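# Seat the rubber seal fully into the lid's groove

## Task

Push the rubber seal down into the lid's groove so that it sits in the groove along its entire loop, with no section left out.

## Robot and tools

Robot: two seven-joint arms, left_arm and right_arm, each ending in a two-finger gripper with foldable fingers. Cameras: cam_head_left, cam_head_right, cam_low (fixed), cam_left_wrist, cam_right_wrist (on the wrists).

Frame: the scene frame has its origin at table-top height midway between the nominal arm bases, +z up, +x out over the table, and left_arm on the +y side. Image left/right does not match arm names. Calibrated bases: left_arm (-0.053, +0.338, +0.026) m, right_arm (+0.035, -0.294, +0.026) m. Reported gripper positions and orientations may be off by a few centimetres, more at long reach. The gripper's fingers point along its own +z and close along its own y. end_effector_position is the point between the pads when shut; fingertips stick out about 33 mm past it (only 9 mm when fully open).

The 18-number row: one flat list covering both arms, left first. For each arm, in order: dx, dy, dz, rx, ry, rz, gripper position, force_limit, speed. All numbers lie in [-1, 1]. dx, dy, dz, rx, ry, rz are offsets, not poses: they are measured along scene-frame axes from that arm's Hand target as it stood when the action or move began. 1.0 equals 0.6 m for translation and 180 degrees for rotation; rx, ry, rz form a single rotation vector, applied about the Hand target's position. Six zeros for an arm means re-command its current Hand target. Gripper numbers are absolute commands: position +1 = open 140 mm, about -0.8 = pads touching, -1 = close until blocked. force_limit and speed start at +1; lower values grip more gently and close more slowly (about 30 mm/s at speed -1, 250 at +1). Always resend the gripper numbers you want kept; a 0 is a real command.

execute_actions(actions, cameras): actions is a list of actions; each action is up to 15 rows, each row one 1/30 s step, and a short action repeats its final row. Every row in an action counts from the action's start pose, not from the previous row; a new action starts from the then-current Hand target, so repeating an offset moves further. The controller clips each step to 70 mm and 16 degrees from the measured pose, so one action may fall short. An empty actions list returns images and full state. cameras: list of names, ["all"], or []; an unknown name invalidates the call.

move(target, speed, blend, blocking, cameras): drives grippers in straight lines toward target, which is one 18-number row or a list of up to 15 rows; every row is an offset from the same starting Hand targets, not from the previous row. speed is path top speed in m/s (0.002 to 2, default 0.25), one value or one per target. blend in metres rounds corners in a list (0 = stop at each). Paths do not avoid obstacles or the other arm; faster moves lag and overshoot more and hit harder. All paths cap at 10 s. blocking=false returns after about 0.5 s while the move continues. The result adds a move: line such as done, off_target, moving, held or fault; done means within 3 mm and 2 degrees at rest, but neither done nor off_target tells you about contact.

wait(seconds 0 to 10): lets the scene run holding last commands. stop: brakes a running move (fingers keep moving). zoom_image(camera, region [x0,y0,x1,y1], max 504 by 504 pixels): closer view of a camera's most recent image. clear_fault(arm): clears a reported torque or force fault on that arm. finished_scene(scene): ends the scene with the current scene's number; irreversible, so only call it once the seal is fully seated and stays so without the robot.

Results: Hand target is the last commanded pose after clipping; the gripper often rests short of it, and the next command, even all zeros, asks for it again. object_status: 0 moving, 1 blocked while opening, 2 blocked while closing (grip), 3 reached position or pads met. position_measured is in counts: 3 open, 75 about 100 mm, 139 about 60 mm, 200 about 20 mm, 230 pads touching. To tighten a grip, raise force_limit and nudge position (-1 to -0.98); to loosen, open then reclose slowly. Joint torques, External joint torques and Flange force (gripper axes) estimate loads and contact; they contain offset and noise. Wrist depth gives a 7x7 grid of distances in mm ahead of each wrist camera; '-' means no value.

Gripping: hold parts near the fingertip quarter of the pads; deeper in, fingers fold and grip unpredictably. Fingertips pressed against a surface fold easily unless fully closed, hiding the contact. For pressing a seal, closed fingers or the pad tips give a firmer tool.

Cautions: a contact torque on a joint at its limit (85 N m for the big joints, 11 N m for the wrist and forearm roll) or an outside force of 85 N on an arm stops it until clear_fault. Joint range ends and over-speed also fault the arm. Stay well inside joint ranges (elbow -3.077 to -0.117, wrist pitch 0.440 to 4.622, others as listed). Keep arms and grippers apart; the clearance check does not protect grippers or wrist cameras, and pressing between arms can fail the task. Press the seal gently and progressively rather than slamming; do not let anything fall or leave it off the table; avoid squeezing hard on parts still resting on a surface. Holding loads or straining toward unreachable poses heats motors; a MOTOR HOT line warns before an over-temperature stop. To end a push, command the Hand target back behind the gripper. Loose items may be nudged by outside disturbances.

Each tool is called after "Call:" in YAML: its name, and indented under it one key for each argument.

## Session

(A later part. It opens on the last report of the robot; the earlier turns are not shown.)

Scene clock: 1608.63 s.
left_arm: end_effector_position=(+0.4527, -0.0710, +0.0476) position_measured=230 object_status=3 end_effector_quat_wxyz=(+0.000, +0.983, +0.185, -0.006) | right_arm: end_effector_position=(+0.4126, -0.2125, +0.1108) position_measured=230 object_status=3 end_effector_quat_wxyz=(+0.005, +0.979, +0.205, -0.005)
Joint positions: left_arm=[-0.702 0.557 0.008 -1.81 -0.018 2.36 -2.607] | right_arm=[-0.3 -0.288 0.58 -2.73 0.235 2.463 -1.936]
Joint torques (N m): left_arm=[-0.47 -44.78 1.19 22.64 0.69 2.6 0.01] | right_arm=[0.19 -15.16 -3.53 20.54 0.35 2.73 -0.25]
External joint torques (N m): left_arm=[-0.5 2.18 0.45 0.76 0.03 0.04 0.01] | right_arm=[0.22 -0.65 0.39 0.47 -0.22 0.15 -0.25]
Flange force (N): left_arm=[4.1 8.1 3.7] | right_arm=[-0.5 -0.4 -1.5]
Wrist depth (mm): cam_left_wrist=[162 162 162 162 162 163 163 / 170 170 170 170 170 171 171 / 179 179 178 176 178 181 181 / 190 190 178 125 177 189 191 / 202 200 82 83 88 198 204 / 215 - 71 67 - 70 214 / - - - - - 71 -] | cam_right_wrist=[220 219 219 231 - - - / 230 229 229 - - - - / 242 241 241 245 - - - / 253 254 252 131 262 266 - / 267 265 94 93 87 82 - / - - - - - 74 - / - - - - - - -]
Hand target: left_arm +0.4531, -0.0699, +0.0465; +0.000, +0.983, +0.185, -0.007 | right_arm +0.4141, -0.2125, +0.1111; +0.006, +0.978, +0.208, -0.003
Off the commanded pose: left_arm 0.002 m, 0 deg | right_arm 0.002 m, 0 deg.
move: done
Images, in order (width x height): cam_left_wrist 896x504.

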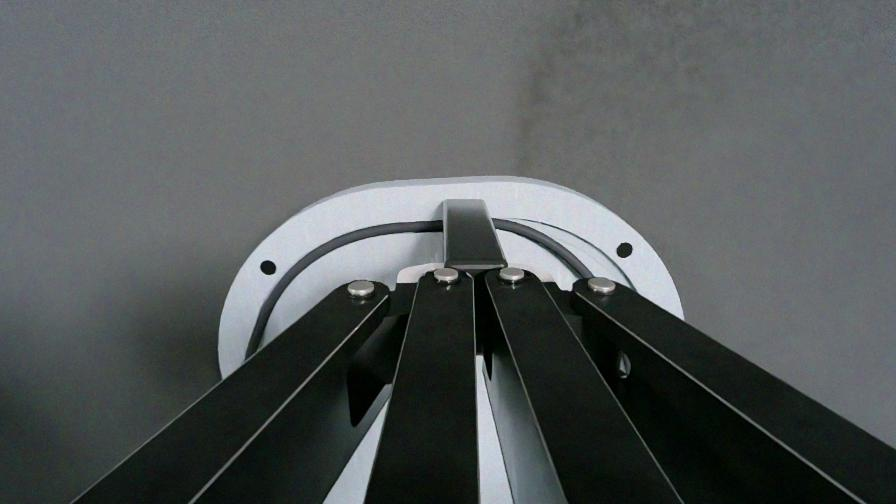

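Call:
move:
  target:
    - [0,0,-0.0067,0,0,0,-1,-1,-1, 0,0,0,0,0,0,-1,-1,-1]
    - [0,0,0.0167,0,0,0,-1,-1,-1, 0,0,0,0,0,0,-1,-1,-1]
    - [0.0025,-0.0482,0.0167,0,0,0,-1,-1,-1, 0,0,0,0,0,0,-1,-1,-1]
    - [0.0025,-0.0482,0.0,0,0,0,-1,-1,-1, 0,0,0,0,0,0,-1,-1,-1]
  speed: [0.02,0.05,0.1,0.03]
  cameras: ["cam_left_wrist"]

Call:
move:
  target:
    - [0.0108,0.0005,0,0,0,0,-1,-1,-1, 0,0,0,0,0,0,-1,-1,-1]
  speed: [0.02]
  cameras: ["cam_left_wrist"]

Scene clock: 1623.37 s.
left_arm: end_effector_position=(+0.4562, -0.1000, +0.0577) position_measured=230 object_status=3 end_effector_quat_wxyz=(+0.004, +0.984, +0.178, -0.003) | right_arm: end_effector_position=(+0.4126, -0.2125, +0.1108) position_measured=230 object_status=3 end_effector_quat_wxyz=(+0.005, +0.979, +0.205, -0.005)
Joint positions: left_arm=[-0.73 0.591 0.007 -1.723 -0.018 2.315 -2.623] | right_arm=[-0.3 -0.288 0.58 -2.73 0.235 2.463 -1.936]
Joint torques (N m): left_arm=[-0.66 -47.78 1 22.16 0.68 2.61 -0.05] | right_arm=[0.18 -15.14 -3.52 20.55 0.33 2.71 -0.28]
External joint torques (N m): left_arm=[-0.72 0.64 0.23 -0.32 -0.02 0.03 -0.05] | right_arm=[0.09 -0.56 0.3 0.33 -0.23 0.11 -0.28]
Flange force (N): left_arm=[-0.7 0.6 1.1] | right_arm=[-0.6 -0.1 -1.3]
Wrist depth (mm): cam_left_wrist=[170 170 171 171 172 173 174 / 178 179 179 181 181 181 182 / 188 187 179 179 188 191 192 / 199 190 188 125 189 203 203 / 211 199 82 83 88 211 216 / 222 - 71 67 - 70 227 / - - - - - 71 -] | cam_right_wrist=[220 219 218 - 230 - - / 230 229 229 - 244 244 - / 241 241 241 243 - - - / 254 253 254 131 261 - - / 266 268 94 93 87 87 - / 294 - - - - 74 - / - - - - - - -]
Hand target: left_arm +0.4567, -0.0992, +0.0578; +0.004, +0.984, +0.178, -0.003 (not the last commanded pose) | right_arm +0.4141, -0.2125, +0.1111; +0.006, +0.978, +0.208, -0.003
Off the commanded pose: left_arm 0.011 m, 1 deg | right_arm 0.002 m, 0 deg.
move: held (left_arm; a check stopped the path); path passed 3 of 4 targets; limits=held
pose unreachable (left arm): on one or more control steps of this call, first in action 0 (counted from 0), this arm could not follow its commanded pose, so it was not sent that pose on those steps. It may still have moved: this result reports where it is.
cause: moving toward the commanded pose would bring a part of the arm too close to another arm (a part of this arm just beyond joint 6 (wrist pitch) and a part of the right arm just beyond its joint 7 (wrist roll), at the place that arm is still heading or pushing toward).
Images, in order (width x height): cam_left_wrist 896x504.

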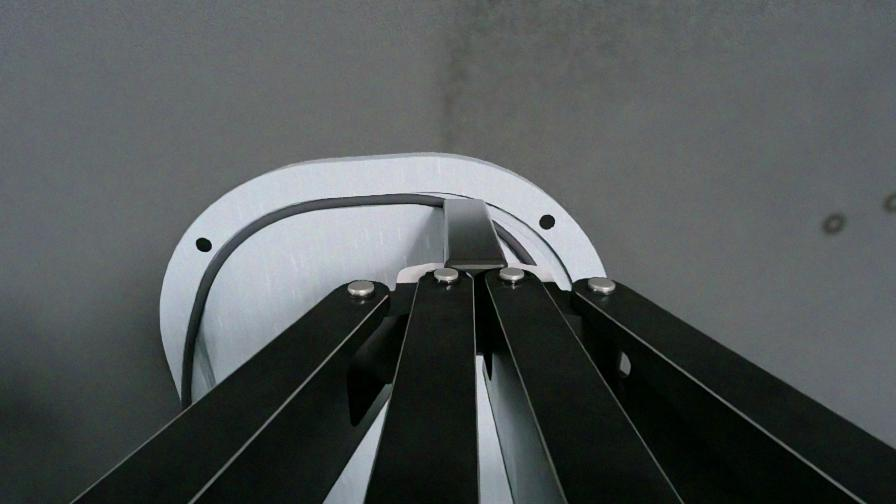

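Scene clock: 1624.13 s.
left_arm: end_effector_position=(+0.4634, -0.1003, +0.0587) position_measured=230 object_status=3 end_effector_quat_wxyz=(+0.006, +0.984, +0.180, -0.002) | right_arm: end_effector_position=(+0.4126, -0.2125, +0.1108) position_measured=230 object_status=3 end_effector_quat_wxyz=(+0.005, +0.979, +0.205, -0.005)
Joint positions: left_arm=[-0.723 0.602 0.007 -1.703 -0.018 2.311 -2.621] | right_arm=[-0.3 -0.288 0.58 -2.73 0.235 2.463 -1.936]
Joint velocities: left_arm=[0.002 0.002 0 0 0 -0.004 0.001] | right_arm=[within noise]
Joint torques (N m): left_arm=[-0.06 -47.32 0.95 22.59 0.69 2.27 0.02] | right_arm=[0.21 -15.21 -3.53 20.59 0.34 2.71 -0.26]
External joint torques (N m): left_arm=[0.1 1.38 0.35 0.05 -0.01 -0.32 0.02] | right_arm=[0.23 -0.7 0.39 0.53 -0.23 0.13 -0.26]
Flange force (N): left_arm=[2.6 4.0 1.7] | right_arm=[-0.6 -0.4 -1.8]
Wrist depth (mm): cam_left_wrist=[170 171 171 173 173 174 175 / 179 180 180 181 182 183 184 / 189 189 182 186 191 193 194 / 200 192 189 125 198 205 205 / 212 199 82 83 88 212 218 / 223 - 71 67 - 70 231 / - - - - - 71 -] | cam_right_wrist=[220 219 219 - - - - / 230 229 229 235 - - - / 241 241 241 241 254 254 - / 253 253 254 131 265 - - / 267 269 94 93 87 83 - / - - - - - 74 - / - - - - - - -]
Hand target: left_arm +0.4632, -0.0989, +0.0578; +0.004, +0.984, +0.178, -0.003 | right_arm +0.4141, -0.2125, +0.1111; +0.006, +0.978, +0.208, -0.003
Off the commanded pose: left_arm 0.002 m, 0 deg | right_arm 0.002 m, 0 deg.
move: done
Images, in order (width x height): cam_left_wrist 896x504.

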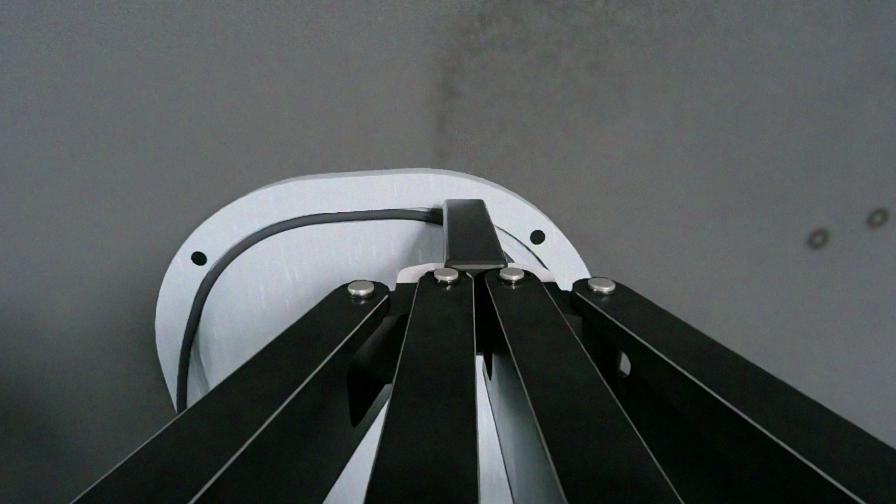

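Call:
move:
  target:
    - [0,0,0,0,0,0,-1,-1,-1, 0,-0.32,0.3,0,0,0,-1,-1,-1]
    - [-0.0142,0.0,0.0,0,0,0,-1,-1,-1, 0,-0.32,0.3,0,0,0,-1,-1,-1]
    - [-0.0142,0.0,-0.0188,0,0,0,-1,-1,-1, 0,-0.32,0.3,0,0,0,-1,-1,-1]
  speed: [0.25,0.1,0.03]
  cameras: ["cam_left_wrist"]

Scene clock: 1633.07 s.
left_arm: end_effector_position=(+0.4563, -0.0980, +0.0500) position_measured=230 object_status=3 end_effector_quat_wxyz=(+0.004, +0.984, +0.178, -0.003) | right_arm: end_effector_position=(+0.4152, -0.4039, +0.2915) position_measured=230 object_status=3 end_effector_quat_wxyz=(+0.006, +0.979, +0.205, -0.001)
Joint positions: left_arm=[-0.728 0.599 0.007 -1.732 -0.018 2.334 -2.621] | right_arm=[-0.404 -0.51 0.138 -2.455 0.061 1.953 -2.317]
Joint velocities: left_arm=[0.002 -0.001 0.002 0.002 -0.001 0.004 0] | right_arm=[within noise]
Joint torques (N m): left_arm=[-1.98 -45.41 0.11 21.47 0.29 3.08 -0.24] | right_arm=[0.36 -14.47 -1.87 24.75 0.53 2.39 -0.25]
External joint torques (N m): left_arm=[-1.94 3.16 -0.6 -0.9 -0.4 0.48 -0.24] | right_arm=[0.35 -0.13 0.48 0.06 -0.32 -0.22 -0.25]
Flange force (N): left_arm=[-0.9 4.3 6.2] | right_arm=[-0.1 -0.5 -0.8]
Wrist depth (mm): cam_left_wrist=[163 163 164 164 165 165 166 / 171 172 172 173 173 174 175 / 181 181 173 172 181 184 185 / 192 183 179 125 181 195 195 / 203 190 82 83 88 202 208 / 216 - 71 67 - 70 218 / - - - - - 71 -] | cam_right_wrist=[385 391 - - - - - / 402 400 - - - - 1311 / 419 426 - - - - 1358 / 454 - - 120 - 1515 1433 / 469 - 88 93 87 1481 1533 / - - - - - 74 1561 / - - - - - - -]
Hand target: left_arm +0.4547, -0.0989, +0.0466; +0.004, +0.984, +0.178, -0.003 | right_arm +0.4141, -0.4045, +0.2911; +0.006, +0.978, +0.208, -0.003
Off the commanded pose: left_arm 0.004 m, 0 deg | right_arm 0.001 m, 0 deg.
move: off_target (left_arm)
Images, in order (width x height): cam_left_wrist 896x504.

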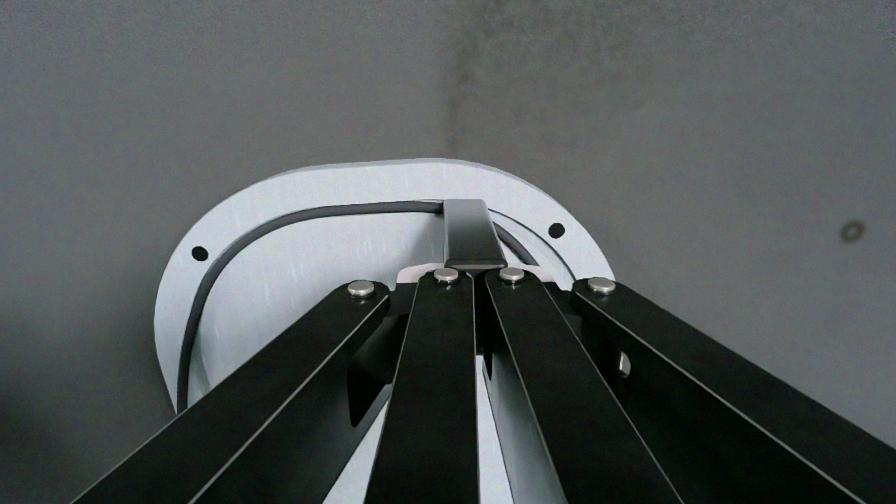

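Call:
move:
  target:
    - [0.0117,0.0005,0,0,0,0,-1,-1,-1, 0,0,0,0,0,0,-1,-1,-1]
  speed: [0.02]

Call:
move:
  target:
    - [0,0,-0.006,0,0,0,-1,-1,-1, 0,0,0,0,0,0,-1,-1,-1]
  speed: [0.02]
  cameras: ["cam_left_wrist"]

Scene clock: 1639.53 s.
left_arm: end_effector_position=(+0.4620, -0.0998, +0.0476) position_measured=230 object_status=3 end_effector_quat_wxyz=(+0.005, +0.984, +0.180, -0.002) | right_arm: end_effector_position=(+0.4152, -0.4039, +0.2915) position_measured=230 object_status=3 end_effector_quat_wxyz=(+0.006, +0.979, +0.205, -0.001)
Joint positions: left_arm=[-0.725 0.616 0.008 -1.711 -0.018 2.333 -2.621] | right_arm=[-0.404 -0.51 0.138 -2.455 0.061 1.953 -2.317]
Joint torques (N m): left_arm=[-0.27 -47.55 1.13 22.63 0.72 2.43 0.1] | right_arm=[0.38 -14.46 -1.88 24.72 0.53 2.41 -0.26]
External joint torques (N m): left_arm=[-0.05 1.28 0.54 0.33 0.03 -0.15 0.1] | right_arm=[0.32 -0.05 0.42 0.05 -0.32 -0.2 -0.26]
Flange force (N): left_arm=[2.8 4.6 1.9] | right_arm=[0.0 -0.2 -0.6]
Wrist depth (mm): cam_left_wrist=[160 161 162 162 163 163 164 / 168 169 170 171 171 172 173 / 178 178 172 172 181 182 183 / 188 180 177 125 184 192 193 / 199 187 82 83 88 200 205 / 210 - 71 67 - 70 216 / - - - - - 71 -] | cam_right_wrist=[386 387 393 - - 392 1304 / 403 404 408 - - - 1260 / 422 418 433 - - - 1373 / - - - 131 444 1440 1433 / - - 88 93 87 477 1498 / - - - - - 74 1570 / - - - - - - -]
Hand target: left_arm +0.4617, -0.0986, +0.0466; +0.004, +0.984, +0.178, -0.003 | right_arm +0.4141, -0.4045, +0.2911; +0.006, +0.978, +0.208, -0.003
Off the commanded pose: left_arm 0.002 m, 0 deg | right_arm 0.001 m, 0 deg.
move: done

Scene clock: 1640.23 s.
left_arm: end_effector_position=(+0.4623, -0.0999, +0.0472) position_measured=230 object_status=3 end_effector_quat_wxyz=(+0.005, +0.984, +0.180, -0.002) | right_arm: end_effector_position=(+0.4152, -0.4039, +0.2915) position_measured=230 object_status=3 end_effector_quat_wxyz=(+0.006, +0.979, +0.205, -0.001)
Joint positions: left_arm=[-0.725 0.618 0.008 -1.709 -0.018 2.333 -2.621] | right_arm=[-0.404 -0.51 0.138 -2.455 0.061 1.953 -2.317]
Joint torques (N m): left_arm=[-0.22 -44.79 1.09 21.79 0.7 2.98 0.1] | right_arm=[0.35 -14.49 -1.85 24.74 0.54 2.41 -0.26]
External joint torques (N m): left_arm=[-0.1 3.97 0.43 -0.47 0.01 0.4 0.1] | right_arm=[0.33 -0.17 0.49 0.07 -0.32 -0.2 -0.26]
Flange force (N): left_arm=[4.0 6.8 7.4] | right_arm=[-0.2 -0.5 -0.7]
Wrist depth (mm): cam_left_wrist=[160 161 162 162 163 163 164 / 168 169 170 170 171 172 173 / 178 178 172 172 180 182 182 / 188 180 176 125 183 192 193 / 199 187 82 83 88 199 205 / 210 - 71 67 - 70 215 / - - - - - 71 -] | cam_right_wrist=[386 382 - - - - 402 / 404 401 - - - - 1311 / 421 425 - - 438 - 1365 / - - - 120 - 1507 1417 / - - 88 93 87 1498 1515 / - - - - - 74 1561 / - - - - - - -]
Hand target: left_arm +0.4617, -0.0986, +0.0430; +0.004, +0.984, +0.178, -0.003 | right_arm +0.4141, -0.4045, +0.2911; +0.006, +0.978, +0.208, -0.003
Off the commanded pose: left_arm 0.005 m, 0 deg | right_arm 0.001 m, 0 deg.
move: off_target (left_arm)
Images, in order (width x height): cam_left_wrist 896x504.

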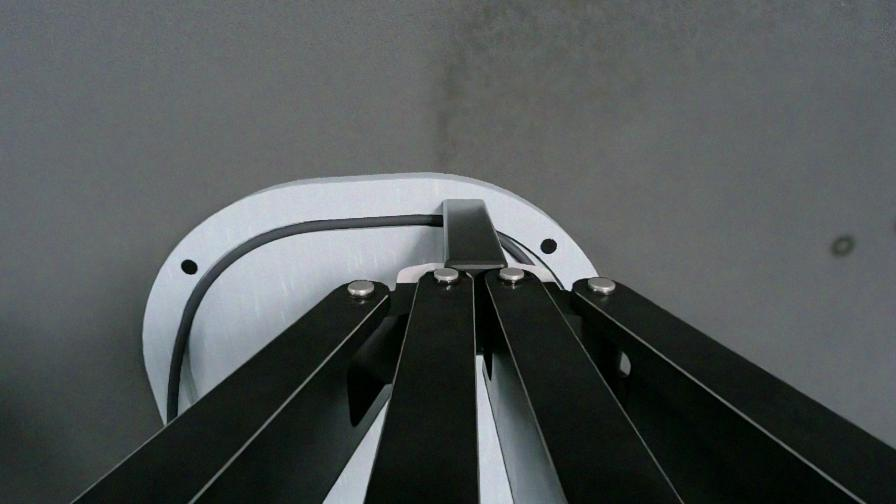

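Call:
move:
  target:
    - [0,0,0.025,0,0,0,-1,-1,-1, 0,0,0,0,0,0,-1,-1,-1]
    - [-0.0198,-0.0415,0.025,0,0,0,-1,-1,-1, 0,0,0,0,0,0,-1,-1,-1]
    - [-0.0198,-0.0415,0.006,0,0,0,-1,-1,-1, 0,0,0,0,0,0,-1,-1,-1]
  speed: [0.05,0.1,0.03]
  cameras: ["cam_left_wrist","cam_head_right"]

Call:
zoom_image:
  camera: "cam_head_right"
  region: [430, 325, 575, 465]

Scene clock: 1650.87 s.
left_arm: end_effector_position=(+0.4505, -0.1235, +0.0492) position_measured=230 object_status=3 end_effector_quat_wxyz=(+0.004, +0.984, +0.175, -0.002) | right_arm: end_effector_position=(+0.4152, -0.4039, +0.2915) position_measured=230 object_status=3 end_effector_quat_wxyz=(+0.006, +0.979, +0.205, -0.001)
Joint positions: left_arm=[-0.764 0.635 0.009 -1.672 -0.018 2.311 -2.65] | right_arm=[-0.404 -0.51 0.138 -2.455 0.061 1.953 -2.317]
Joint velocities: left_arm=[0 0.001 0 0.001 0.001 0.004 -0.001] | right_arm=[within noise]
Joint torques (N m): left_arm=[-1.43 -46.9 0.64 21.72 0.47 2.69 -0.28] | right_arm=[0.34 -14.48 -1.87 24.8 0.55 2.4 -0.26]
External joint torques (N m): left_arm=[-1.37 2.5 -0.1 -0.76 -0.24 0.11 -0.28] | right_arm=[0.36 -0.16 0.51 0.16 -0.3 -0.21 -0.26]
Flange force (N): left_arm=[-0.5 3.7 4.4] | right_arm=[0.1 -0.4 -0.9]
Wrist depth (mm): cam_left_wrist=[163 163 163 164 164 164 166 / 171 171 170 170 173 173 174 / 180 170 169 170 180 183 183 / 188 178 179 125 188 193 194 / 199 189 82 83 88 201 206 / 215 - 71 67 - 70 218 / - - - - - 71 -] | cam_right_wrist=[385 386 - - - - 1351 / 401 403 - - - - 1273 / 421 421 - 437 - - 1373 / 458 461 467 121 - 1410 1456 / 493 - 94 93 87 478 1515 / 511 - - - - 74 1570 / - - - - - - -]
Hand target: left_arm +0.4498, -0.1235, +0.0466; +0.004, +0.984, +0.178, -0.003 | right_arm +0.4141, -0.4045, +0.2911; +0.006, +0.978, +0.208, -0.003
Off the commanded pose: left_arm 0.003 m, 0 deg | right_arm 0.001 m, 0 deg.
move: done
Images, in order (width x height): cam_head_right 896x504, cam_left_wrist 896x504.

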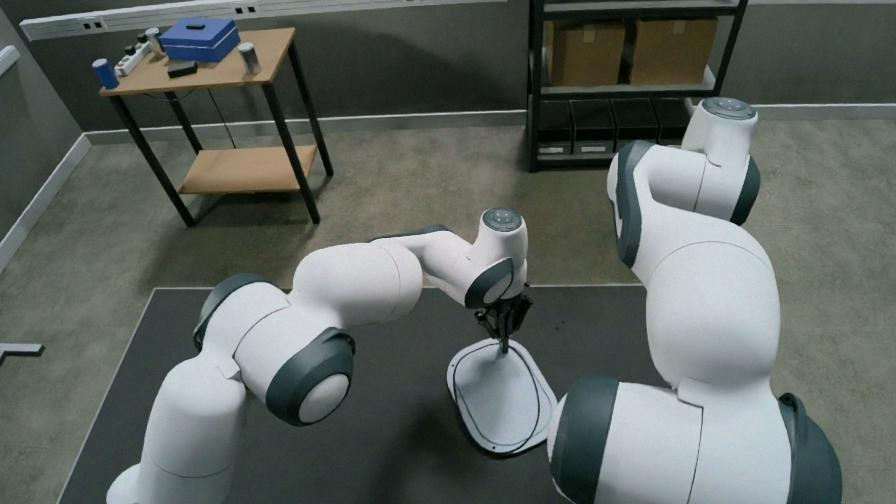

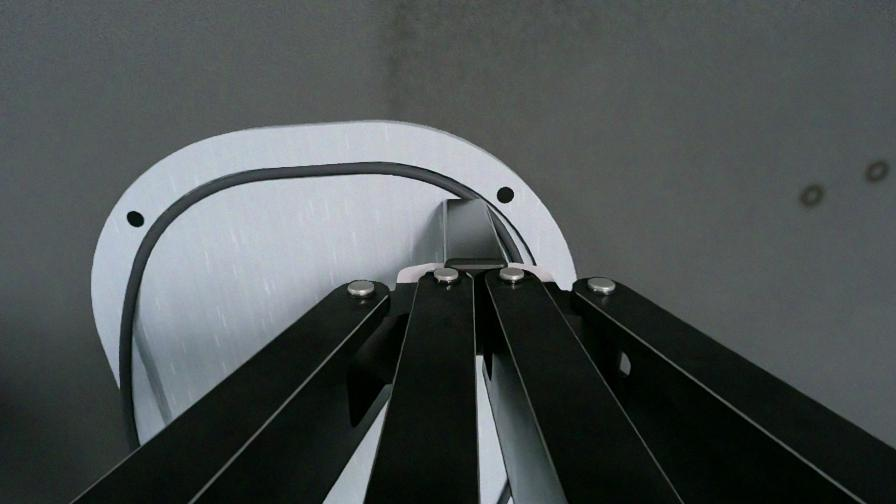

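Scaled by 3.476 from the camera's 896x504 image, which has a finer 1280x720 frame.

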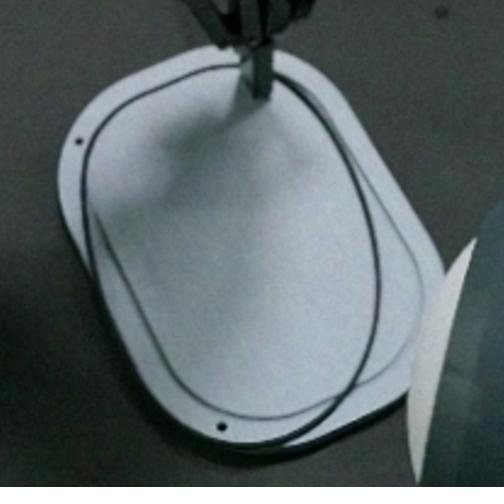

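Call:
move:
  target:
    - [0.0132,-0.0048,0,0,0,0,-1,-1,-1, 0,0,0,0,0,0,-1,-1,-1]
  speed: [0.02]

Call:
move:
  target:
    - [0,0,-0.006,0,0,0,-1,-1,-1, 0,0,0,0,0,0,-1,-1,-1]
  speed: [0.02]
  cameras: ["cam_left_wrist"]

Call:
zoom_image:
  camera: "cam_left_wrist"
  region: [380, 130, 620, 310]

Scene clock: 1662.33 s.
left_arm: end_effector_position=(+0.4579, -0.1279, +0.0475) position_measured=230 object_status=3 end_effector_quat_wxyz=(+0.005, +0.984, +0.177, -0.001) | right_arm: end_effector_position=(+0.4152, -0.4039, +0.2915) position_measured=230 object_status=3 end_effector_quat_wxyz=(+0.006, +0.979, +0.205, -0.001)
Joint positions: left_arm=[-0.761 0.66 0.009 -1.635 -0.018 2.302 -2.651] | right_arm=[-0.404 -0.51 0.138 -2.455 0.061 1.953 -2.317]
Joint velocities: left_arm=[0 0 -0.001 0.003 -0.001 -0.004 0] | right_arm=[within noise]
Joint torques (N m): left_arm=[-0.22 -48.72 1.12 23.29 0.68 2.33 -0.12] | right_arm=[0.33 -14.48 -1.85 24.72 0.54 2.39 -0.25]
External joint torques (N m): left_arm=[-0.26 1.45 0.25 0.65 -0.03 -0.26 -0.12] | right_arm=[0.29 -0.11 0.47 0.03 -0.31 -0.22 -0.25]
Flange force (N): left_arm=[3.3 7.3 1.9] | right_arm=[-0.1 -0.4 -0.7]
Wrist depth (mm): cam_left_wrist=[161 161 161 162 163 163 164 / 169 169 170 171 171 172 174 / 178 167 167 170 181 182 183 / 183 176 177 125 189 192 193 / 192 186 82 83 88 199 205 / 212 - 71 67 - 70 216 / - - - - - 71 -] | cam_right_wrist=[387 382 - 410 - - - / 402 401 - - - - 1311 / 422 411 - - - - 1358 / - 466 - 120 121 469 1448 / - - 88 93 87 472 1507 / - - - - - 74 1589 / - - - - - - -]
Hand target: left_arm +0.4578, -0.1264, +0.0466; +0.004, +0.984, +0.178, -0.003 | right_arm +0.4141, -0.4045, +0.2911; +0.006, +0.978, +0.208, -0.003
Off the commanded pose: left_arm 0.002 m, 0 deg | right_arm 0.001 m, 0 deg.
move: done

Scene clock: 1663.03 s.
left_arm: end_effector_position=(+0.4583, -0.1280, +0.0473) position_measured=230 object_status=3 end_effector_quat_wxyz=(+0.005, +0.984, +0.177, -0.001) | right_arm: end_effector_position=(+0.4152, -0.4039, +0.2915) position_measured=230 object_status=3 end_effector_quat_wxyz=(+0.006, +0.979, +0.205, -0.001)
Joint positions: left_arm=[-0.761 0.661 0.009 -1.634 -0.018 2.301 -2.651] | right_arm=[-0.404 -0.51 0.138 -2.455 0.061 1.953 -2.317]
Joint torques (N m): left_arm=[-0.32 -46.2 1.03 21.96 0.69 2.79 -0.1] | right_arm=[0.37 -14.51 -1.85 24.8 0.54 2.41 -0.25]
External joint torques (N m): left_arm=[-0.19 4.04 0.3 -0.7 -0.02 0.2 -0.1] | right_arm=[0.4 -0.36 0.54 0.3 -0.32 -0.17 -0.25]
Flange force (N): left_arm=[3.3 6.9 7.0] | right_arm=[-0.1 -0.7 -1.3]
Wrist depth (mm): cam_left_wrist=[160 161 161 162 163 163 164 / 169 169 170 171 171 172 173 / 178 167 167 170 181 181 182 / 179 176 177 125 189 192 193 / 192 186 82 83 88 200 205 / 208 67 71 67 - 70 216 / - - - - - 71 -] | cam_right_wrist=[386 381 - - - - - / 403 405 - 410 413 - 1304 / 423 419 - - - - 1373 / - - - 120 - 1373 1425 / - - 88 93 87 1498 1515 / - - - - - 74 1561 / - - - - - - -]
Hand target: left_arm +0.4578, -0.1264, +0.0430; +0.004, +0.984, +0.178, -0.003 | right_arm +0.4141, -0.4045, +0.2911; +0.006, +0.978, +0.208, -0.003
Off the commanded pose: left_arm 0.005 m, 0 deg | right_arm 0.001 m, 0 deg.
move: off_target (left_arm)
Images, in order (width x height): cam_left_wrist 896x504.

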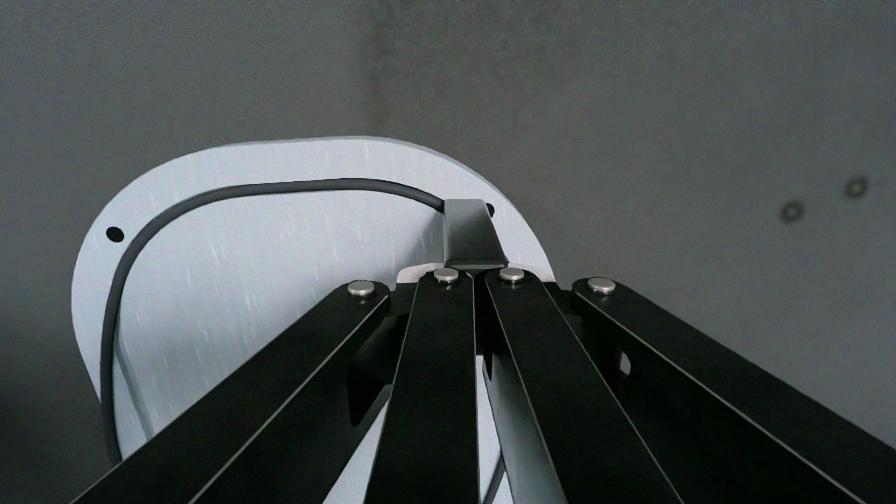

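Scaled by 2.100 from the camera's 896x504 image, which has a finer 1280x720 frame.

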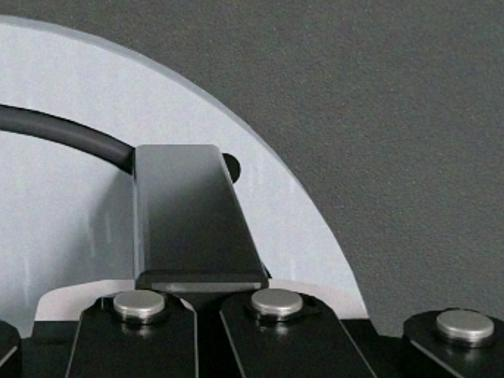

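Call:
move:
  target:
    - [0,0,0.025,0,0,0,-1,-1,-1, 0,0,0,0,0,0,-1,-1,-1]
    - [-0.0363,-0.0297,0.025,0,0,0,-1,-1,-1, 0,0,0,0,0,0,-1,-1,-1]
    - [-0.0363,-0.0297,0.006,0,0,0,-1,-1,-1, 0,0,0,0,0,0,-1,-1,-1]
  speed: [0.05,0.1,0.03]
  cameras: ["cam_left_wrist"]

Call:
move:
  target:
    - [0.0110,-0.0102,0,0,0,0,-1,-1,-1, 0,0,0,0,0,0,-1,-1,-1]
    - [0.0110,-0.0102,-0.006,0,0,0,-1,-1,-1, 0,0,0,0,0,0,-1,-1,-1]
  speed: [0.02,0.02]
  cameras: ["cam_left_wrist"]

Scene clock: 1675.00 s.
left_arm: end_effector_position=(+0.4355, -0.1439, +0.0473) position_measured=230 object_status=3 end_effector_quat_wxyz=(+0.002, +0.985, +0.175, -0.003) | right_arm: end_effector_position=(+0.4152, -0.4039, +0.2915) position_measured=230 object_status=3 end_effector_quat_wxyz=(+0.006, +0.979, +0.205, -0.001)
Joint positions: left_arm=[-0.801 0.65 0.009 -1.651 -0.018 2.301 -2.686] | right_arm=[-0.404 -0.51 0.138 -2.455 0.061 1.953 -2.317]
Joint velocities: left_arm=[-0.001 -0.001 0.001 0 -0.001 0.003 -0.003] | right_arm=[within noise]
Joint torques (N m): left_arm=[-0.66 -48.95 1.12 22.26 0.52 2.8 -0.29] | right_arm=[0.35 -14.48 -1.86 24.77 0.53 2.39 -0.25]
External joint torques (N m): left_arm=[-0.64 1.02 0.31 -0.36 -0.18 0.22 -0.29] | right_arm=[0.36 -0.2 0.51 0.09 -0.33 -0.22 -0.25]
Flange force (N): left_arm=[-0.8 1.1 2.1] | right_arm=[-0.2 -0.6 -0.8]
Wrist depth (mm): cam_left_wrist=[161 161 161 162 162 162 163 / 166 158 159 161 171 171 172 / 166 167 167 168 179 180 181 / 176 177 177 125 187 191 192 / 189 187 82 83 88 199 204 / 208 67 71 67 - 70 214 / - - - - - 71 -] | cam_right_wrist=[386 390 - 392 - - - / 403 401 412 - - 412 1298 / 422 432 - - - - 1425 / - - - 120 454 1208 1417 / - - 88 93 87 1498 1515 / - - - - - 74 1579 / - - - - - - -]
Hand target: left_arm +0.4360, -0.1442, +0.0466; +0.004, +0.984, +0.178, -0.003 | right_arm +0.4141, -0.4045, +0.2911; +0.006, +0.978, +0.208, -0.003
Off the commanded pose: left_arm 0.001 m, 0 deg | right_arm 0.001 m, 0 deg.
move: done
Images, in order (width x height): cam_left_wrist 896x504.

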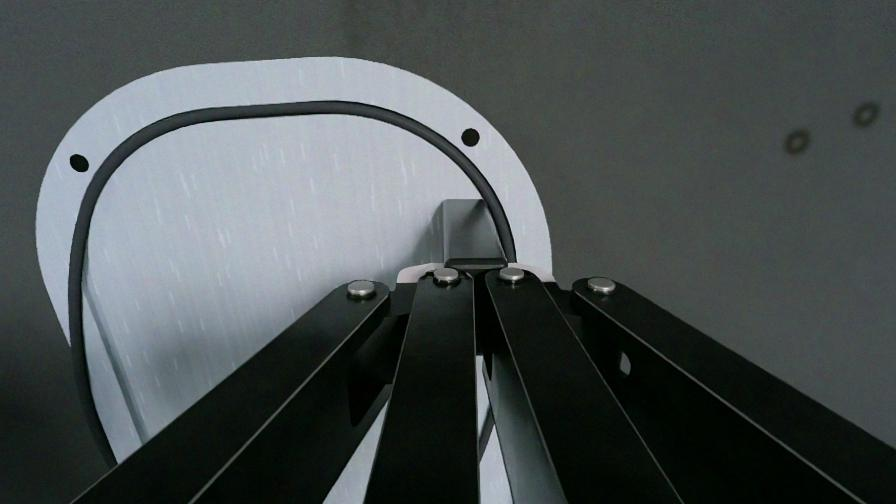

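Scene clock: 1676.10 s.
left_arm: end_effector_position=(+0.4436, -0.1520, +0.0474) position_measured=230 object_status=3 end_effector_quat_wxyz=(+0.006, +0.985, +0.175, -0.001) | right_arm: end_effector_position=(+0.4152, -0.4039, +0.2915) position_measured=230 object_status=3 end_effector_quat_wxyz=(+0.006, +0.979, +0.205, -0.001)
Joint positions: left_arm=[-0.801 0.677 0.009 -1.606 -0.018 2.291 -2.686] | right_arm=[-0.404 -0.51 0.138 -2.455 0.061 1.953 -2.317]
Joint torques (N m): left_arm=[-0.83 -46.97 0.97 21.6 0.53 2.42 -0.31] | right_arm=[0.4 -14.51 -1.84 24.74 0.52 2.4 -0.27]
External joint torques (N m): left_arm=[-0.74 3.59 0.17 -1.12 -0.19 -0.17 -0.31] | right_arm=[0.38 -0.22 0.5 0.08 -0.34 -0.2 -0.27]
Flange force (N): left_arm=[1.0 5.1 5.6] | right_arm=[-0.3 -0.6 -0.8]
Wrist depth (mm): cam_left_wrist=[160 161 161 162 163 163 164 / 165 158 159 168 171 172 173 / 165 166 167 168 180 182 183 / 175 176 176 125 189 192 193 / 186 186 82 83 88 200 205 / 197 68 71 67 - 70 216 / - - - - - 71 -] | cam_right_wrist=[386 385 - 397 403 - 1192 / 403 406 - 410 - - 1214 / 423 421 - 428 - - 1417 / 428 - - 120 - 1358 1448 / - - 88 93 87 1473 1515 / - - - - - 74 1561 / - - - - - - -]
Hand target: left_arm +0.4426, -0.1503, +0.0430; +0.004, +0.984, +0.178, -0.003 | right_arm +0.4141, -0.4045, +0.2911; +0.006, +0.978, +0.208, -0.003
Off the commanded pose: left_arm 0.005 m, 1 deg | right_arm 0.001 m, 0 deg.
move: off_target (left_arm)
Images, in order (width x height): cam_left_wrist 896x504.

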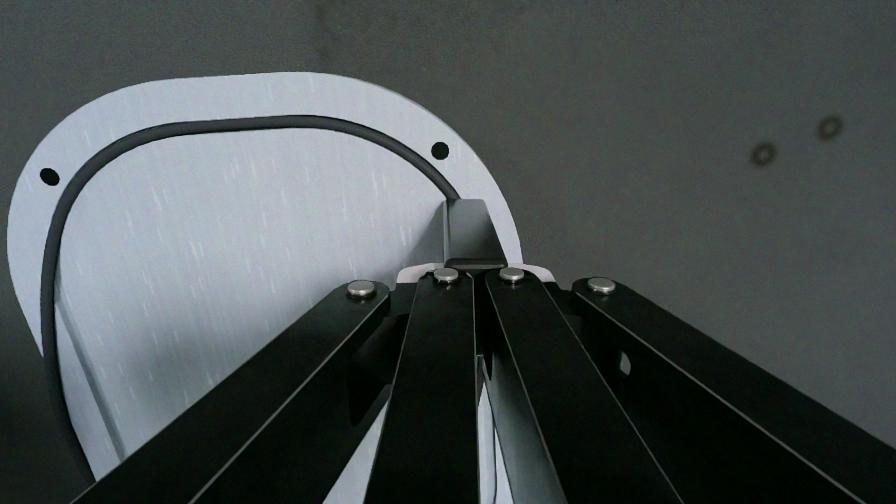

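Call:
move:
  target:
    - [0,0,0.025,0,0,0,-1,-1,-1, 0,0,0,0,0,0,-1,-1,-1]
    - [-0.0407,-0.0247,0.06,0,0,0,-1,-1,-1, 0,0,0,0,0,0,-1,-1,-1]
  speed: [0.05,0.1]
  cameras: ["cam_left_wrist","cam_head_left","cam_head_right"]

Call:
zoom_image:
  camera: "cam_head_left"
  region: [425, 325, 570, 465]

Call:
zoom_image:
  camera: "cam_left_wrist"
  region: [0, 50, 560, 504]

Scene clock: 1685.50 s.
left_arm: end_effector_position=(+0.4195, -0.1668, +0.0801) position_measured=230 object_status=3 end_effector_quat_wxyz=(+0.006, +0.985, +0.174, -0.001) | right_arm: end_effector_position=(+0.4152, -0.4039, +0.2915) position_measured=230 object_status=3 end_effector_quat_wxyz=(+0.006, +0.979, +0.205, -0.001)
Joint positions: left_arm=[-0.841 0.608 0.01 -1.632 -0.018 2.248 -2.725] | right_arm=[-0.404 -0.51 0.138 -2.455 0.061 1.953 -2.317]
Joint velocities: left_arm=[-0.001 -0.001 0 0.001 0 -0.001 -0.006] | right_arm=[within noise]
Joint torques (N m): left_arm=[-0.66 -48.64 1.43 22.48 0.61 2.36 -0.35] | right_arm=[0.36 -14.47 -1.85 24.73 0.53 2.39 -0.23]
External joint torques (N m): left_arm=[-0.68 0.89 0.63 -0.7 -0.14 -0.24 -0.35] | right_arm=[0.32 -0.15 0.46 0.05 -0.33 -0.22 -0.23]
Flange force (N): left_arm=[-1.3 0.1 1.1] | right_arm=[-0.2 -0.5 -0.7]
Wrist depth (mm): cam_left_wrist=[186 179 180 190 193 194 194 / 188 189 190 191 202 203 204 / 197 198 201 201 214 214 216 / 211 210 211 125 223 227 229 / 230 220 82 83 88 235 243 / 247 - 71 67 - 70 256 / - - - - - 71 -] | cam_right_wrist=[383 391 390 401 415 - 408 / 402 403 - 415 413 - 1298 / 423 421 - 411 440 436 1358 / - 459 462 120 - 1324 1417 / - 480 88 93 87 477 1515 / - - - - - 74 1570 / - - - - - - -]
Hand target: left_arm +0.4182, -0.1652, +0.0790; +0.004, +0.984, +0.178, -0.003 | right_arm +0.4141, -0.4045, +0.2911; +0.006, +0.978, +0.208, -0.003
Off the commanded pose: left_arm 0.002 m, 1 deg | right_arm 0.001 m, 0 deg.
move: done
Images, in order (width x height): cam_head_left 896x504, cam_head_right 896x504, cam_left_wrist 896x504.

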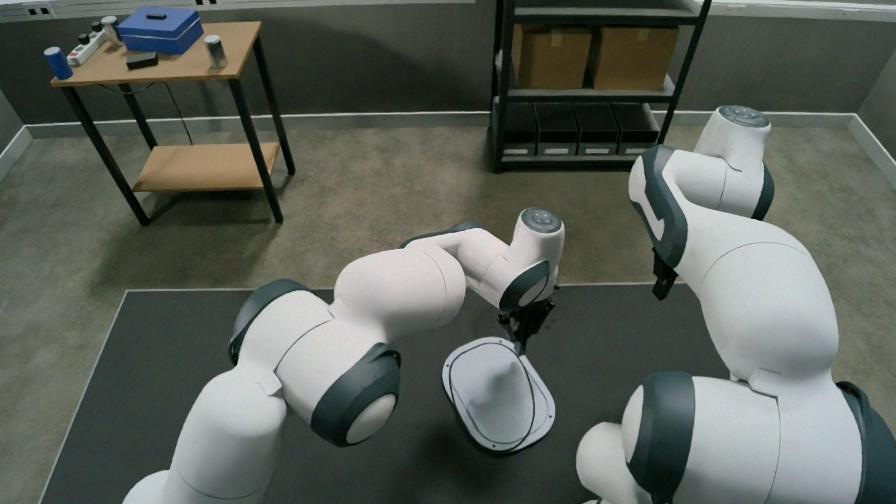

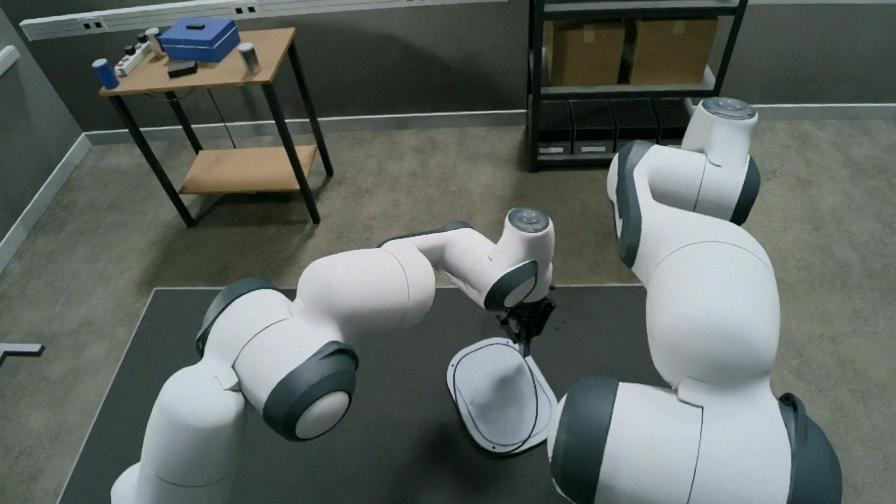

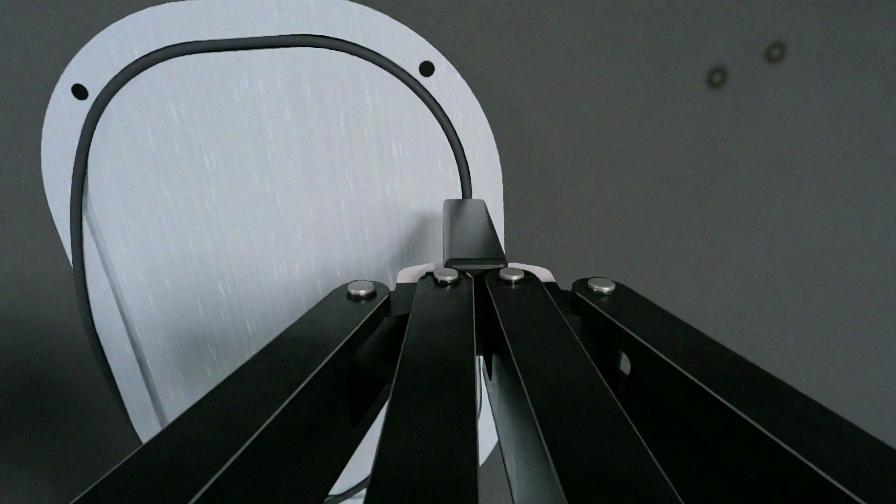

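Scaled by 3.476 from the camera's 896x504 image, which has a finer 1280x720 frame.

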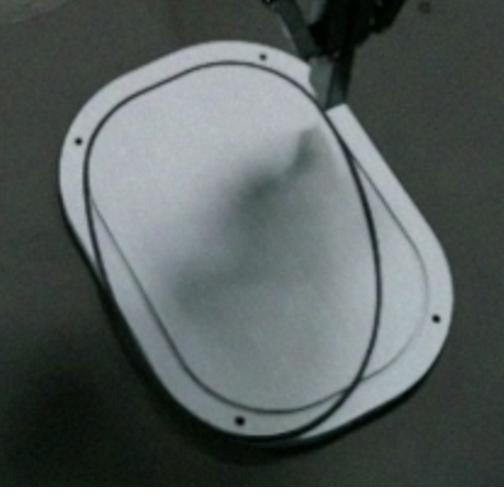

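Region (0, 50, 560, 504) is 560x454 pixels. A region can be at most 504 by 504 pixels.

Call:
move:
  target:
    - [-0.0297,-0.0117,-0.0383,0,0,0,-1,-1,-1, 0,0,0,0,0,0,-1,-1,-1]
    - [-0.0297,-0.0117,-0.055,0,0,0,-1,-1,-1, 0,0,0,0,0,0,-1,-1,-1]
    - [-0.0233,-0.0252,-0.055,0,0,0,-1,-1,-1, 0,0,0,0,0,0,-1,-1,-1]
    - [-0.0233,-0.0252,-0.0592,0,0,0,-1,-1,-1, 0,0,0,0,0,0,-1,-1,-1]
  speed: [0.1,0.05,0.03,0.03]
  cameras: ["cam_left_wrist"]

Scene clock: 1715.17 s.
left_arm: end_effector_position=(+0.4068, -0.1800, +0.0474) position_measured=230 object_status=3 end_effector_quat_wxyz=(+0.006, +0.984, +0.176, -0.001) | right_arm: end_effector_position=(+0.4152, -0.4039, +0.2915) position_measured=230 object_status=3 end_effector_quat_wxyz=(+0.006, +0.979, +0.205, -0.001)
Joint positions: left_arm=[-0.868 0.662 0.01 -1.632 -0.018 2.303 -2.756] | right_arm=[-0.404 -0.51 0.138 -2.455 0.061 1.953 -2.317]
Joint torques (N m): left_arm=[-1.09 -46.37 0.79 22.48 0.6 2.95 -0.33] | right_arm=[0.38 -14.45 -1.85 24.76 0.54 2.4 -0.25]
External joint torques (N m): left_arm=[-1.19 3.81 -0.15 -0.14 -0.12 0.37 -0.33] | right_arm=[0.4 -0.12 0.54 0.08 -0.32 -0.21 -0.25]
Flange force (N): left_arm=[1.6 9.5 6.9] | right_arm=[0.1 -0.5 -0.7]
Wrist depth (mm): cam_left_wrist=[151 150 151 155 163 163 165 / 157 157 159 160 171 172 174 / 166 166 167 168 181 182 183 / 175 176 177 125 190 192 193 / 186 186 82 83 88 200 206 / 195 68 71 67 - 70 216 / - - - - - 71 -] | cam_right_wrist=[310 382 - 386 378 - - / 405 395 426 - 441 - 1291 / 421 421 437 - 441 444 1351 / 435 450 - 120 - 1365 1456 / - - 88 93 87 478 1498 / - - - - - 74 1542 / - - - - - - -]
Hand target: left_arm +0.4042, -0.1803, +0.0434; +0.004, +0.984, +0.178, -0.003 | right_arm +0.4141, -0.4045, +0.2911; +0.006, +0.978, +0.208, -0.003
Off the commanded pose: left_arm 0.005 m, 0 deg | right_arm 0.001 m, 0 deg.
move: off_target (left_arm)
Images, in order (width x height): cam_left_wrist 896x504.

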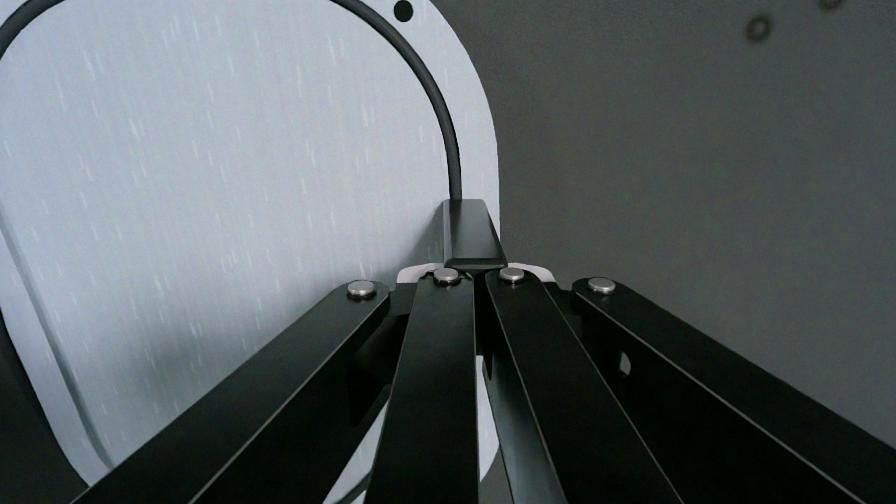

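Call:
move:
  target:
    - [0,0,0.021,0,0,0,-1,-1,-1, 0,0,0,0,0,0,-1,-1,-1]
    - [-0.0378,0.0025,0.021,0,0,0,-1,-1,-1, 0,0,0,0,0,0,-1,-1,-1]
    - [-0.0378,0.0025,0.0043,0,0,0,-1,-1,-1, 0,0,0,0,0,0,-1,-1,-1]
  speed: [0.06,0.1,0.04]
  cameras: ["cam_left_wrist"]

Call:
move:
  target:
    - [0.0077,-0.0167,0,0,0,0,-1,-1,-1, 0,0,0,0,0,0,-1,-1,-1]
    - [0.0077,-0.0167,-0.0043,0,0,0,-1,-1,-1, 0,0,0,0,0,0,-1,-1,-1]
  speed: [0.03,0.03]
  cameras: ["cam_left_wrist"]

Scene clock: 1728.33 s.
left_arm: end_effector_position=(+0.3815, -0.1782, +0.0487) position_measured=230 object_status=3 end_effector_quat_wxyz=(+0.002, +0.985, +0.175, -0.003) | right_arm: end_effector_position=(+0.4152, -0.4039, +0.2915) position_measured=230 object_status=3 end_effector_quat_wxyz=(+0.006, +0.979, +0.205, -0.001)
Joint positions: left_arm=[-0.894 0.615 0.009 -1.709 -0.018 2.325 -2.778] | right_arm=[-0.404 -0.51 0.138 -2.455 0.061 1.953 -2.317]
Joint velocities: left_arm=[0 -0.002 0 -0.001 0 0.006 -0.002] | right_arm=[within noise]
Joint torques (N m): left_arm=[-0.15 -45.6 1.92 21.52 0.55 3.32 -0.37] | right_arm=[0.34 -14.48 -1.83 24.77 0.54 2.4 -0.28]
External joint torques (N m): left_arm=[-0.1 3.18 1.16 -0.78 -0.15 0.77 -0.37] | right_arm=[0.34 -0.24 0.51 0.19 -0.31 -0.19 -0.28]
Flange force (N): left_arm=[0.8 3.4 6.7] | right_arm=[-0.1 -0.5 -1.0]
Wrist depth (mm): cam_left_wrist=[153 151 152 152 163 164 165 / 159 159 160 160 172 173 174 / 168 168 169 168 180 182 183 / 177 178 178 125 190 192 193 / 188 187 82 83 88 200 205 / 200 67 71 67 - 70 216 / - - - - - 71 -] | cam_right_wrist=[233 381 - - - - 1097 / 403 401 - - - - 1338 / 421 413 - - - 449 1380 / 466 - - 120 - 1410 1402 / - - 88 93 87 1498 1490 / - - - - - 74 1589 / - - - - - - -]
Hand target: left_arm +0.3815, -0.1788, +0.0460; +0.004, +0.984, +0.178, -0.003 | right_arm +0.4141, -0.4045, +0.2911; +0.006, +0.978, +0.208, -0.003
Off the commanded pose: left_arm 0.003 m, 0 deg | right_arm 0.001 m, 0 deg.
move: done
Images, in order (width x height): cam_left_wrist 896x504.

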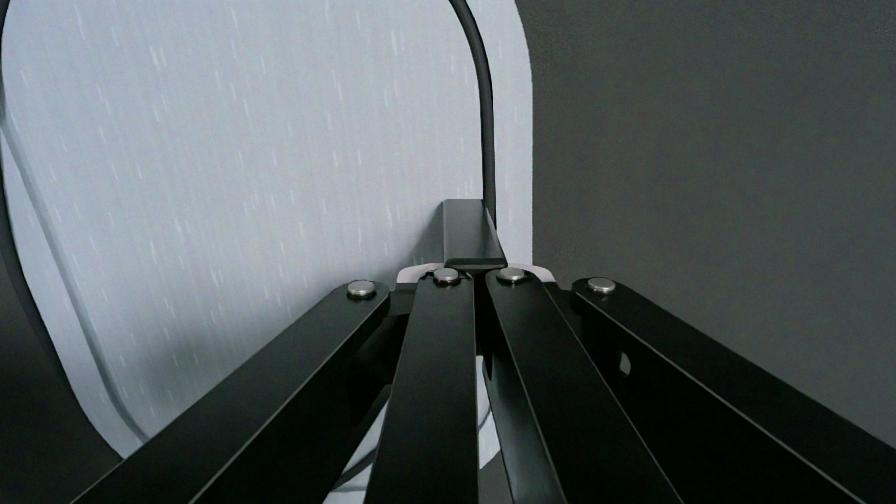

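Scene clock: 1729.37 s.
left_arm: end_effector_position=(+0.3878, -0.1875, +0.0464) position_measured=230 object_status=3 end_effector_quat_wxyz=(+0.004, +0.984, +0.177, -0.002) | right_arm: end_effector_position=(+0.4152, -0.4039, +0.2915) position_measured=230 object_status=3 end_effector_quat_wxyz=(+0.006, +0.979, +0.205, -0.001)
Joint positions: left_arm=[-0.895 0.647 0.009 -1.66 -0.018 2.312 -2.784] | right_arm=[-0.404 -0.51 0.138 -2.455 0.061 1.953 -2.317]
Joint torques (N m): left_arm=[-1.19 -46.25 0.86 22.75 0.62 3.46 -0.28] | right_arm=[0.33 -14.47 -1.85 24.75 0.54 2.41 -0.25]
External joint torques (N m): left_arm=[-1.27 3.46 -0.03 0.26 -0.08 0.89 -0.28] | right_arm=[0.3 -0.22 0.48 0.17 -0.31 -0.19 -0.25]
Flange force (N): left_arm=[1.2 9.3 7.3] | right_arm=[-0.1 -0.5 -0.9]
Wrist depth (mm): cam_left_wrist=[150 149 150 151 161 162 163 / 157 157 157 158 170 171 172 / 165 166 166 167 178 180 181 / 175 175 175 125 187 190 192 / 185 186 82 83 88 198 203 / 197 - 71 67 - 70 214 / - - - - - 71 -] | cam_right_wrist=[234 375 401 - - - 401 / 403 405 417 415 - - 1324 / 421 422 - - - - 1387 / - - 456 120 - 1589 1440 / - - 88 93 87 1473 1498 / - - - - - 74 1579 / - - - - - - -]
Hand target: left_arm +0.3861, -0.1888, +0.0434; +0.004, +0.984, +0.178, -0.003 | right_arm +0.4141, -0.4045, +0.2911; +0.006, +0.978, +0.208, -0.003
Off the commanded pose: left_arm 0.004 m, 0 deg | right_arm 0.001 m, 0 deg.
move: off_target (left_arm)
Images, in order (width x height): cam_left_wrist 896x504.

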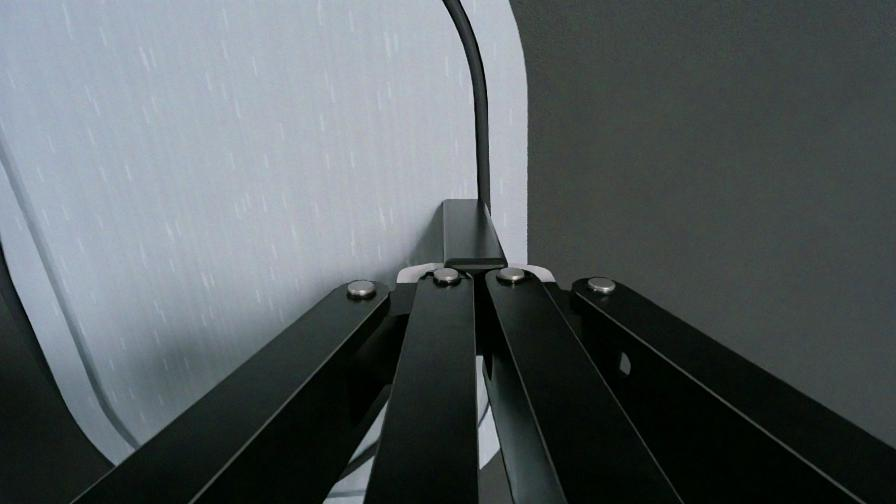

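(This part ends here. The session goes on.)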